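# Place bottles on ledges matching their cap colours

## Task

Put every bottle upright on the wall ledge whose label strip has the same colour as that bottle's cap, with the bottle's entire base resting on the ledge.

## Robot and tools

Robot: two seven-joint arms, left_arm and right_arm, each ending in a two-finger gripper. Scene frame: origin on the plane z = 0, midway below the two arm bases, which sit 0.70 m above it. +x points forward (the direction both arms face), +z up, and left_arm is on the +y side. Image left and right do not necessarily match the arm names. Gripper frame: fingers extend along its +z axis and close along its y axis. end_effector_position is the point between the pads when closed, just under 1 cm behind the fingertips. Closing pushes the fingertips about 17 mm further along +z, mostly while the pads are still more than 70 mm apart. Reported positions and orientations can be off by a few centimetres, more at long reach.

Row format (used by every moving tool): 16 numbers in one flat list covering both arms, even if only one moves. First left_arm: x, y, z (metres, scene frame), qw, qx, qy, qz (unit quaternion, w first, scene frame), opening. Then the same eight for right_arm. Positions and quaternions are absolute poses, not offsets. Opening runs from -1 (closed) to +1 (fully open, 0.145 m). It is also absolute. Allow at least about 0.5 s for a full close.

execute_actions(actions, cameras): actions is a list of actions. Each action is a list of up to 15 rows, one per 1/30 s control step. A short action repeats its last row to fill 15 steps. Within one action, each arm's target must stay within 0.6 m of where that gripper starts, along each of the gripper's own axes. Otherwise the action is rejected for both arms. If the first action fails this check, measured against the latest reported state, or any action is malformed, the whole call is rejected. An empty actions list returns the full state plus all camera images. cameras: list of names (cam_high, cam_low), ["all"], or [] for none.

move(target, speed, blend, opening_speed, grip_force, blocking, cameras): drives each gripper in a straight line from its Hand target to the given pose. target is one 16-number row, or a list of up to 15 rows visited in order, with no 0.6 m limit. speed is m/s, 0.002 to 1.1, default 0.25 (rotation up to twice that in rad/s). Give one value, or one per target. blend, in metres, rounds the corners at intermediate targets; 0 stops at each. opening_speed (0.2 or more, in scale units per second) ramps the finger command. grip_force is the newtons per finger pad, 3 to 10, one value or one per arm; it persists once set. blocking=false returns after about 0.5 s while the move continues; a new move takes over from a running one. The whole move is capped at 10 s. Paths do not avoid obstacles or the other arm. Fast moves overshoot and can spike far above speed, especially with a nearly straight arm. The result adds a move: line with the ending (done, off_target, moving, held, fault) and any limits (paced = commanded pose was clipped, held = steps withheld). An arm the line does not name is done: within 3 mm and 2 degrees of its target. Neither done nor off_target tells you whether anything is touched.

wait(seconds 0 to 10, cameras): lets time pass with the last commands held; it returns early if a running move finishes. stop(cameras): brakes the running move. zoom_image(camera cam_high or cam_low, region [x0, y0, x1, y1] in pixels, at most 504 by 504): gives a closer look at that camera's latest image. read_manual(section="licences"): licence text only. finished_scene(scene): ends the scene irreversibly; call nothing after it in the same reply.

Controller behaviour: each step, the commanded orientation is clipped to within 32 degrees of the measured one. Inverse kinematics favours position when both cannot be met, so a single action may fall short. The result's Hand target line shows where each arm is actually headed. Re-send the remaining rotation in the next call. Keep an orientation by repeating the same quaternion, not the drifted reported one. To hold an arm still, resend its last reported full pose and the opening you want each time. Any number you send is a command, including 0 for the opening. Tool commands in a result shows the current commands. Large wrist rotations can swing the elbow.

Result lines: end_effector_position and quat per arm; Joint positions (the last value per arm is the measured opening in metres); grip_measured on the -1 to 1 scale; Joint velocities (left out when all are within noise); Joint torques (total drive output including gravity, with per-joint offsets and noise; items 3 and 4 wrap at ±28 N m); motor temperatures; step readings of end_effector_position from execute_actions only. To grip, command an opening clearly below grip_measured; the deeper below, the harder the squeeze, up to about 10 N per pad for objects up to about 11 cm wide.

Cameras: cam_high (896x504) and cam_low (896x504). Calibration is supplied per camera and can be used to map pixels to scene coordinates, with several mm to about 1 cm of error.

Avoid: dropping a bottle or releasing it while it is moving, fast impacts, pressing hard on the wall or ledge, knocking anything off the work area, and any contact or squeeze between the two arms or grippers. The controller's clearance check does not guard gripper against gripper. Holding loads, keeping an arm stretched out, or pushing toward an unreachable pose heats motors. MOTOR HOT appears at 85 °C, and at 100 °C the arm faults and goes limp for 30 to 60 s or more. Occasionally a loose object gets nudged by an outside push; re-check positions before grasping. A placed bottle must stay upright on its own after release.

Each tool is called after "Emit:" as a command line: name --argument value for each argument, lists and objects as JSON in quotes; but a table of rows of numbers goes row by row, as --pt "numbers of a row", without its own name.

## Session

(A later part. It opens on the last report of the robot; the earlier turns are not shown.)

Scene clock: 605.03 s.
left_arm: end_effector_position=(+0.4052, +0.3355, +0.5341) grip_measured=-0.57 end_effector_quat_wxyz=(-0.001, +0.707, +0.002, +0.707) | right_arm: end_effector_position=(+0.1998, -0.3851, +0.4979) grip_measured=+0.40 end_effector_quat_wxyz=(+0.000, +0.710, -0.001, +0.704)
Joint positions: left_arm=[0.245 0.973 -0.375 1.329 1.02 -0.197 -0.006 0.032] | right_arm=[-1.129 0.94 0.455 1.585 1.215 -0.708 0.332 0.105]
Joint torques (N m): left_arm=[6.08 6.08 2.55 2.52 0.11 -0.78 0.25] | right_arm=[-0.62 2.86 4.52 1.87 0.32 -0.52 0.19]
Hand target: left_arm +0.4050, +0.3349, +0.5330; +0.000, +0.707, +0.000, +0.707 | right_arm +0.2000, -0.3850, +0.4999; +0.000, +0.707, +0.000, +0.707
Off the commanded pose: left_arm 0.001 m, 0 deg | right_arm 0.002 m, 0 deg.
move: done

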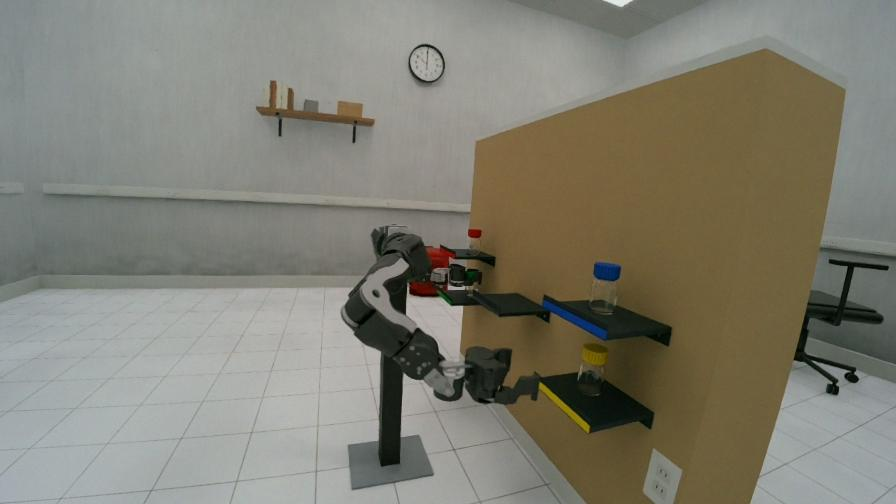

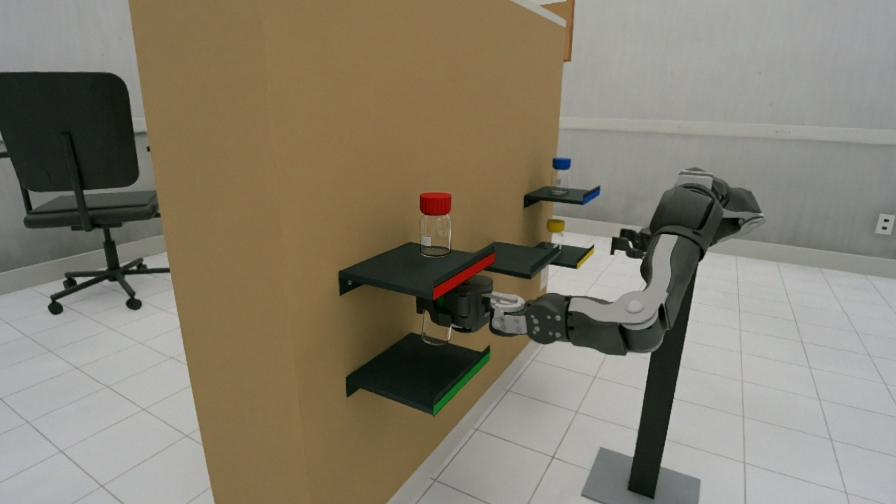

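Emit:
move --target '[0.405,0.335,0.502,0,0.7071,0,0.7071,-1,0.2,-0.385,0.5,0,0.7071,0,0.7071,0.4]' --speed 0.03 --cameras '["all"]'

Emit:
zoom_image --camera "cam_low" --region '[330, 260, 530, 430]'

Emit:
zoom_image --camera "cam_high" --region '[420, 240, 520, 320]'

Scene clock: 615.73 s.
left_arm: end_effector_position=(+0.4068, +0.3372, +0.5180) grip_measured=-0.58 end_effector_quat_wxyz=(-0.003, +0.688, -0.001, +0.726) | right_arm: end_effector_position=(+0.1998, -0.3851, +0.4979) grip_measured=+0.40 end_effector_quat_wxyz=(+0.000, +0.710, -0.001, +0.704)
Joint positions: left_arm=[0.268 0.913 -0.416 1.217 0.985 -0.323 0.04 0.032] | right_arm=[-1.129 0.94 0.455 1.585 1.215 -0.708 0.332 0.105]
Joint torques (N m): left_arm=[4.1 4.55 0.2 1.33 0.21 0.2 0.1] | right_arm=[-0.8 3.07 4.49 1.88 0.32 -0.52 0.15]
Hand target: left_arm +0.4045, +0.3349, +0.5022; +0.000, +0.707, +0.000, +0.707 | right_arm +0.2000, -0.3850, +0.4999; +0.000, +0.707, +0.000, +0.707
Off the commanded pose: left_arm 0.016 m, 3 deg | right_arm 0.002 m, 0 deg.
move: off_target (left_arm)

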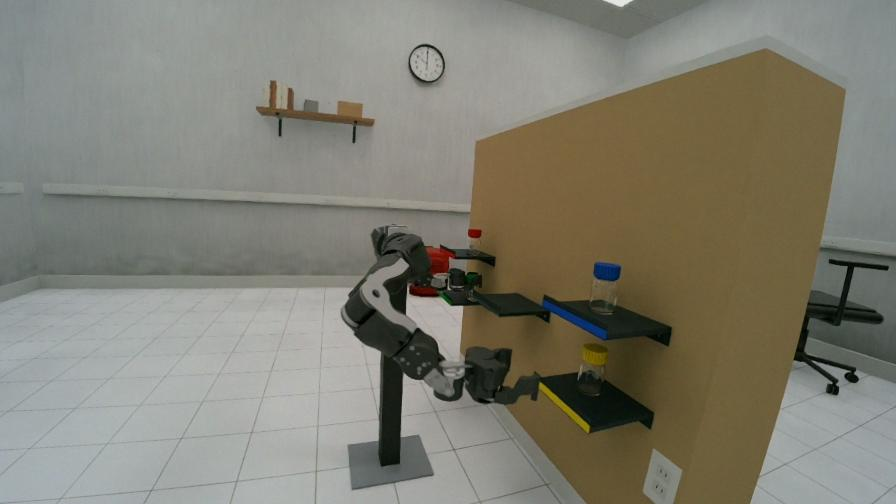

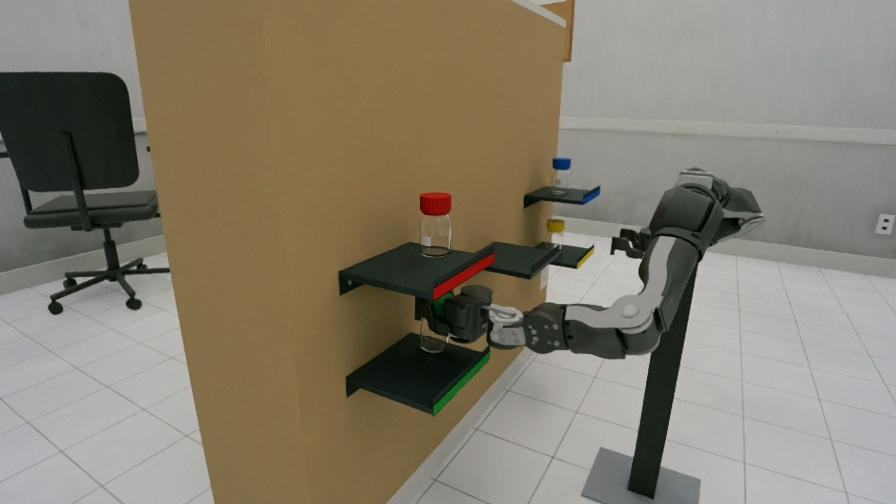

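Scaled by 2.520 from the camera's 896x504 image, which has a finer 1280x720 frame.

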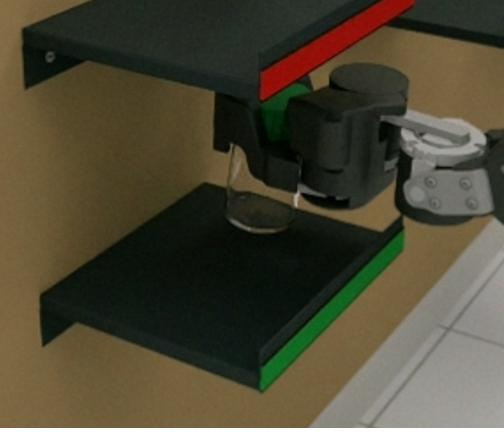

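Scaled by 5.040 from the camera's 896x504 image, which has a finer 1280x720 frame.

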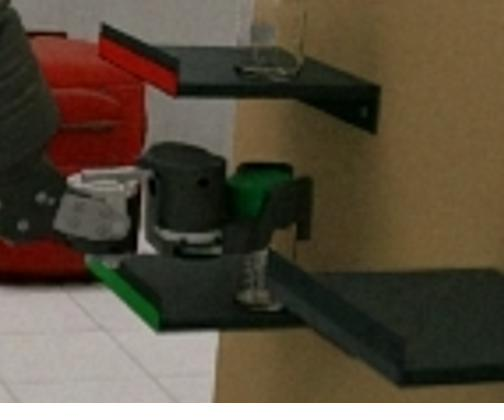

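Emit:
move --pt "0.405 0.335 0.517 0 0.777 0 0.629 -1 0.2 -0.385 0.5 0 0.7071 0 0.7071 0.4" --pt "0.405 0.335 0.502 0 0.777 0 0.629 -1 0.2 -0.385 0.5 0 0.7071 0 0.7071 0.4" --speed 0.04 --cameras '["all"]'

Emit:
zoom_image --camera "cam_low" --region '[330, 260, 530, 430]'

Emit:
zoom_image --camera "cam_high" --region '[420, 240, 520, 320]'

Scene clock: 635.43 s.
left_arm: end_effector_position=(+0.4067, +0.3368, +0.5112) grip_measured=-0.58 end_effector_quat_wxyz=(-0.003, +0.768, +0.001, +0.641) | right_arm: end_effector_position=(+0.1998, -0.3851, +0.4979) grip_measured=+0.40 end_effector_quat_wxyz=(+0.000, +0.710, -0.001, +0.704)
Joint positions: left_arm=[0.304 1.012 -0.455 1.324 1.071 -0.028 -0.023 0.032] | right_arm=[-1.129 0.94 0.455 1.585 1.215 -0.708 0.332 0.105]
Joint torques (N m): left_arm=[5.53 5.08 1.21 1.58 0.14 -0.22 0.18] | right_arm=[-0.67 3.02 4.52 1.85 0.33 -0.5 0.19]
Hand target: left_arm +0.4048, +0.3349, +0.5021; +0.000, +0.777, +0.000, +0.629 | right_arm +0.2000, -0.3850, +0.4999; +0.000, +0.707, +0.000, +0.707
Off the commanded pose: left_arm 0.010 m, 2 deg | right_arm 0.002 m, 0 deg.
move: off_target (left_arm)

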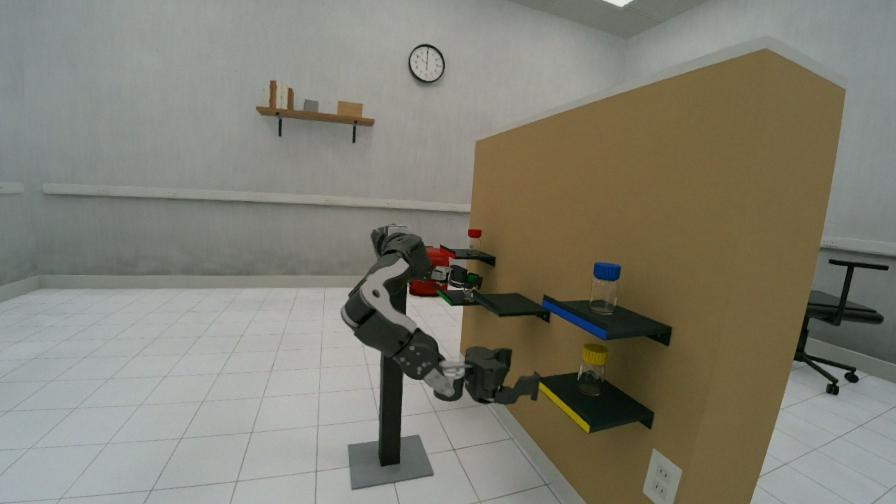

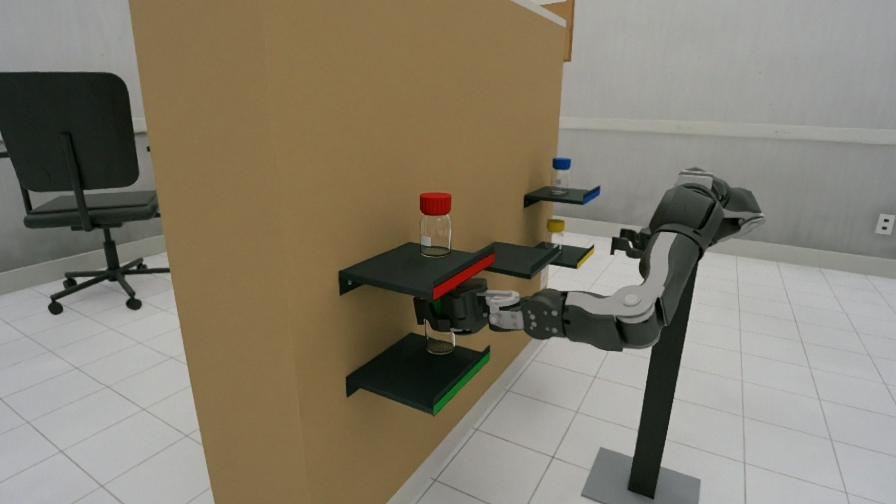

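Scaled by 2.520 from the camera's 896x504 image, which has a finer 1280x720 frame.

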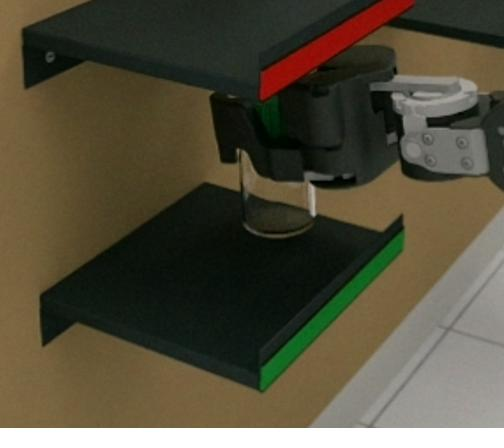

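Scaled by 5.040 from the camera's 896x504 image, which has a finer 1280x720 frame.

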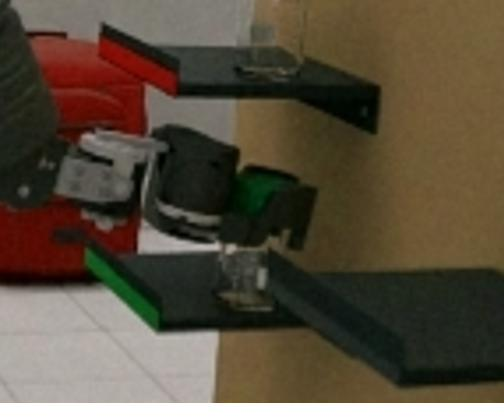

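Emit:
move --target '[0.405,0.335,0.506,0,0.7373,0,0.6756,-1,0.2,-0.385,0.5,0,0.7071,0,0.7071,0.4]' --speed 0.04 --cameras '["all"]'

Emit:
zoom_image --camera "cam_low" --region '[390, 270, 510, 370]'

Emit:
zoom_image --camera "cam_high" --region '[440, 260, 500, 310]'

Scene clock: 649.77 s.
left_arm: end_effector_position=(+0.4065, +0.3373, +0.5140) grip_measured=-0.58 end_effector_quat_wxyz=(-0.003, +0.730, +0.001, +0.683) | right_arm: end_effector_position=(+0.1998, -0.3851, +0.4979) grip_measured=+0.40 end_effector_quat_wxyz=(+0.000, +0.710, -0.001, +0.704)
Joint positions: left_arm=[0.298 0.994 -0.492 1.281 1.065 -0.201 -0.014 0.032] | right_arm=[-1.129 0.94 0.455 1.585 1.215 -0.708 0.332 0.105]
Joint torques (N m): left_arm=[5.05 4.97 1.42 1.83 0.11 -0.49 0.2] | right_arm=[-0.67 2.94 4.59 1.78 0.34 -0.52 0.14]
Hand target: left_arm +0.4049, +0.3350, +0.5061; +0.000, +0.737, +0.000, +0.676 | right_arm +0.2000, -0.3850, +0.4999; +0.000, +0.707, +0.000, +0.707
Off the commanded pose: left_arm 0.008 m, 1 deg | right_arm 0.002 m, 0 deg.
move: off_target (left_arm)

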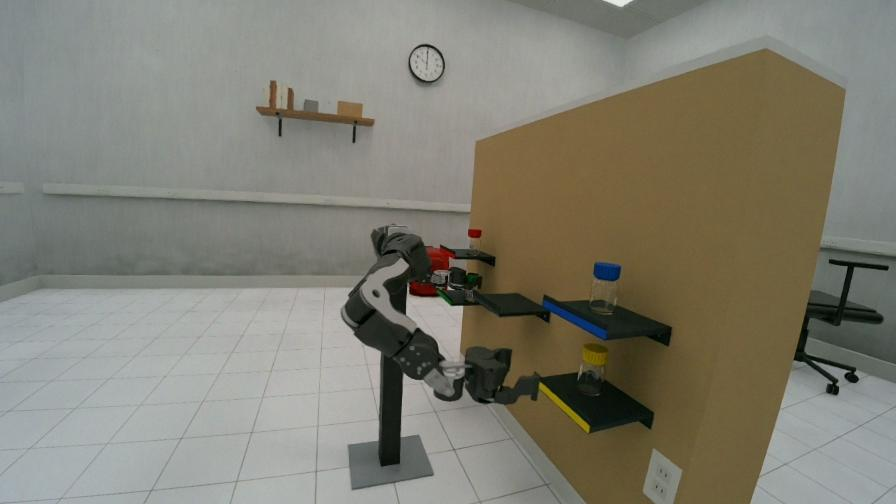

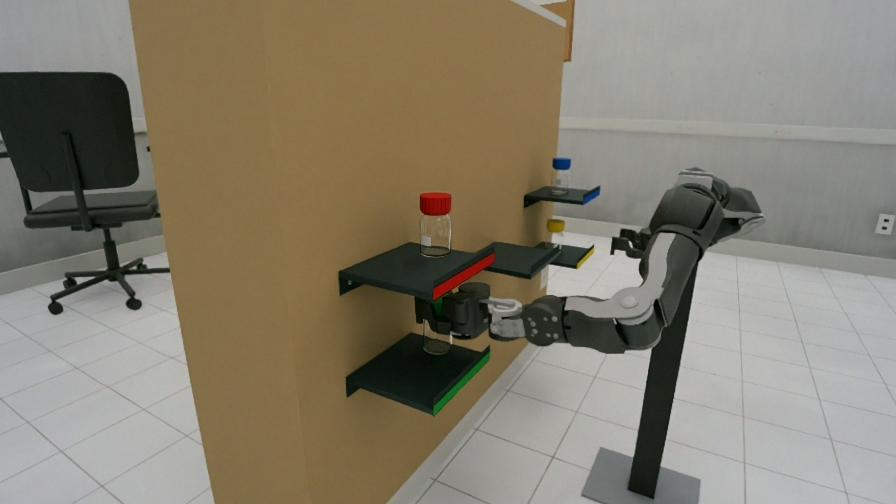

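Scaled by 4.200 from the camera's 896x504 image, which has a finer 1280x720 frame.

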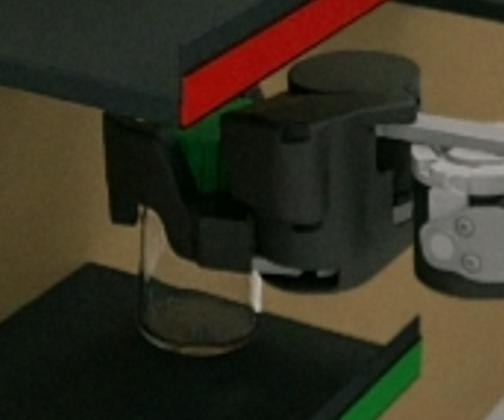

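Scaled by 8.400 from the camera's 896x504 image, which has a finer 1280x720 frame.

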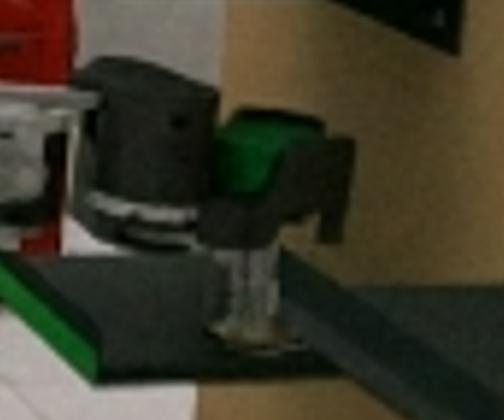

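Emit:
move --pt "0.406 0.337 0.513 0 0.7373 0 0.6756 0.3 0.2 -0.385 0.5 0 0.7071 0 0.7071 0.4" --pt "0.406 0.337 0.513 0 0.7373 0 0.6756 0.4 0.2 -0.385 0.5 0 0.7071 0 0.7071 0.4" --speed 0.04 --opening_speed 0.4 --cameras '["all"]'

Emit:
zoom_image --camera "cam_low" --region '[390, 270, 510, 370]'

Scene clock: 662.17 s.
left_arm: end_effector_position=(+0.4062, +0.3380, +0.5133) grip_measured=+0.40 end_effector_quat_wxyz=(-0.002, +0.736, +0.002, +0.677) | right_arm: end_effector_position=(+0.1998, -0.3851, +0.4979) grip_measured=+0.40 end_effector_quat_wxyz=(+0.000, +0.710, -0.001, +0.704)
Joint positions: left_arm=[0.299 1.001 -0.492 1.286 1.075 -0.18 -0.014 0.105] | right_arm=[-1.129 0.94 0.455 1.585 1.215 -0.708 0.332 0.105]
Joint torques (N m): left_arm=[6.5 6.69 2.63 3.23 0.16 -0.54 0.21] | right_arm=[-0.8 3.13 4.51 1.81 0.35 -0.52 0.16]
Hand target: left_arm +0.4060, +0.3370, +0.5131; +0.000, +0.737, +0.000, +0.676 | right_arm +0.2000, -0.3850, +0.4999; +0.000, +0.707, +0.000, +0.707
Off the commanded pose: left_arm 0.001 m, 0 deg | right_arm 0.002 m, 0 deg.
move: done

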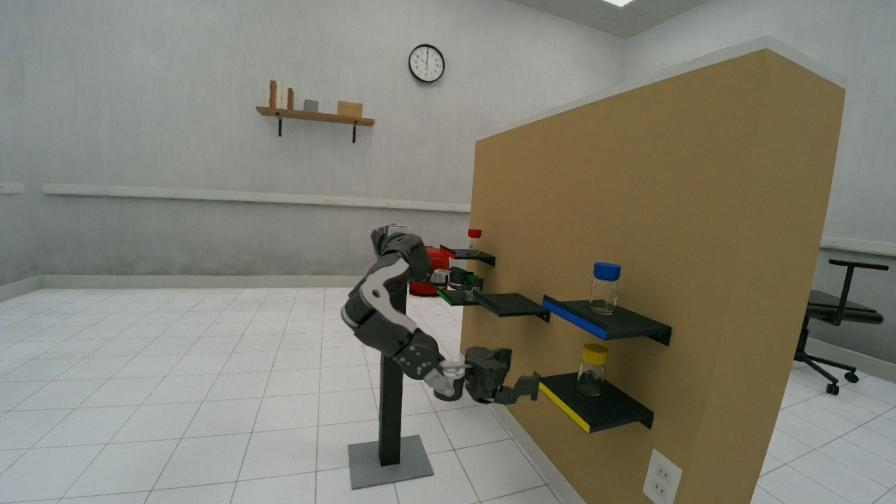

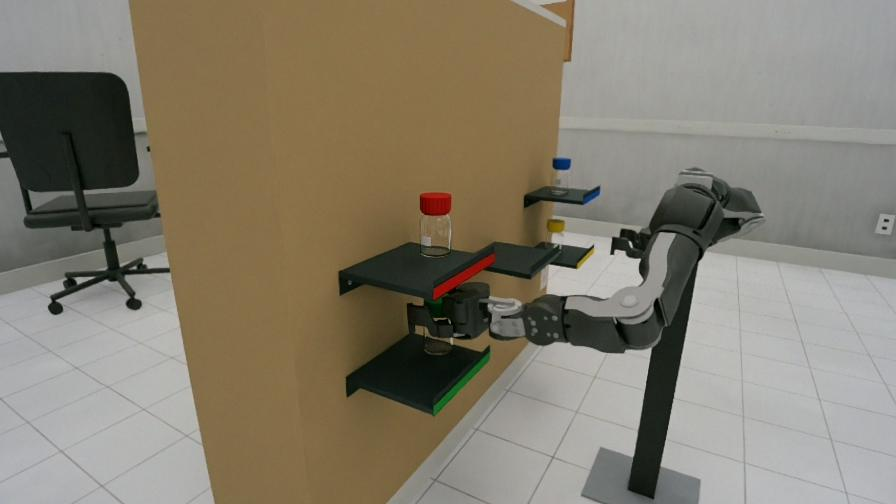

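Scaled by 4.200 from the camera's 896x504 image, which has a finer 1280x720 frame.

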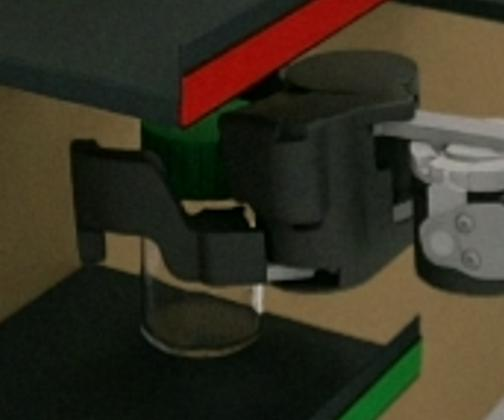

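Standing upright. Retreat.

Emit:
move --target '[0.22,0.335,0.515,0,0.7373,0,0.6756,0.4,0.2,-0.385,0.5,0,0.7071,0,0.7071,0.4]' --speed 0.12 --cameras '["all"]'

Emit:
zoom_image --camera "cam_low" --region '[330, 150, 630, 430]'

Scene clock: 671.10 s.
left_arm: end_effector_position=(+0.2198, +0.3361, +0.5144) grip_measured=+0.40 end_effector_quat_wxyz=(-0.002, +0.738, +0.003, +0.675) | right_arm: end_effector_position=(+0.1998, -0.3851, +0.4979) grip_measured=+0.40 end_effector_quat_wxyz=(+0.000, +0.710, -0.001, +0.704)
Joint positions: left_arm=[-1.408 1.115 0.547 1.9 1.124 -0.691 -0.102 0.105] | right_arm=[-1.129 0.94 0.455 1.585 1.215 -0.708 0.332 0.105]
Joint torques (N m): left_arm=[0.04 1.49 2.33 2.32 0.05 -0.7 0.23] | right_arm=[-0.57 2.97 4.44 1.88 0.31 -0.5 0.17]
Hand target: left_arm +0.2200, +0.3349, +0.5150; +0.000, +0.737, +0.000, +0.676 | right_arm +0.2000, -0.3850, +0.4999; +0.000, +0.707, +0.000, +0.707
Off the commanded pose: left_arm 0.001 m, 0 deg | right_arm 0.002 m, 0 deg.
move: done

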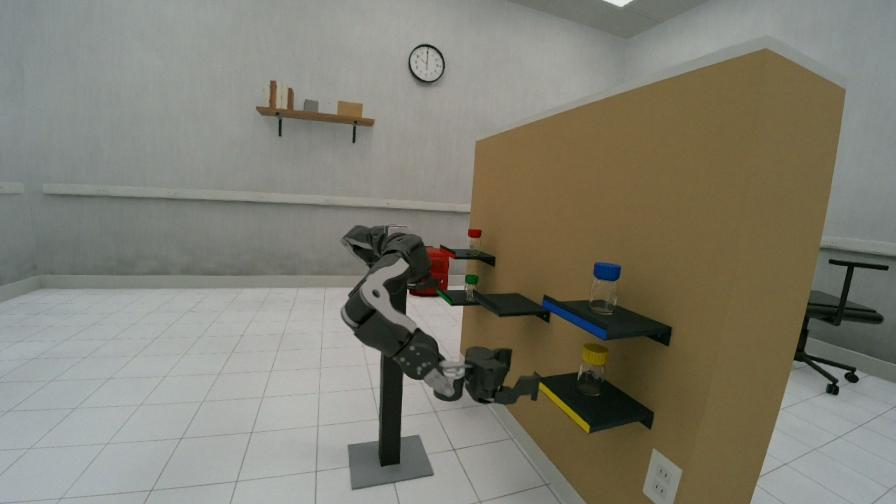

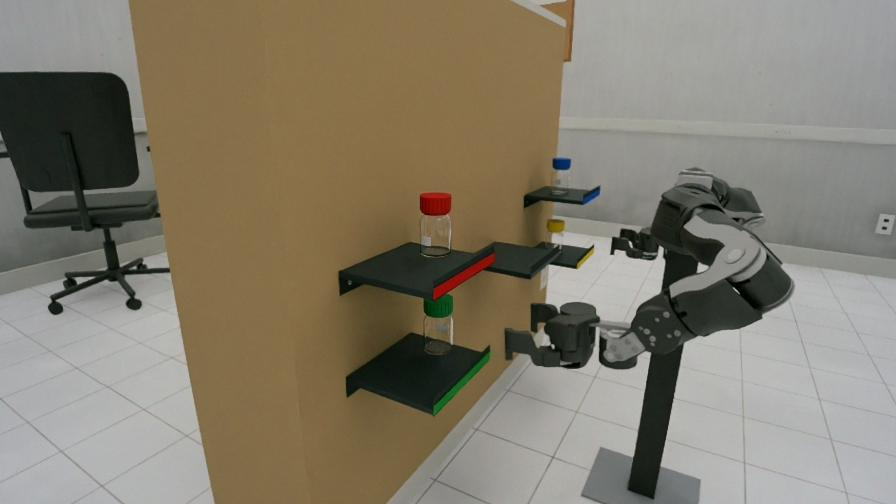

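Scaled by 1.680 from the camera's 896x504 image, which has a finer 1280x720 frame.

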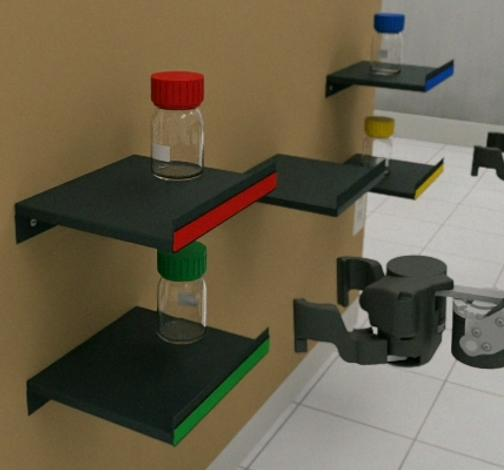

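Emit:
finished_scene --scene 2

The scene is finished: the task was done.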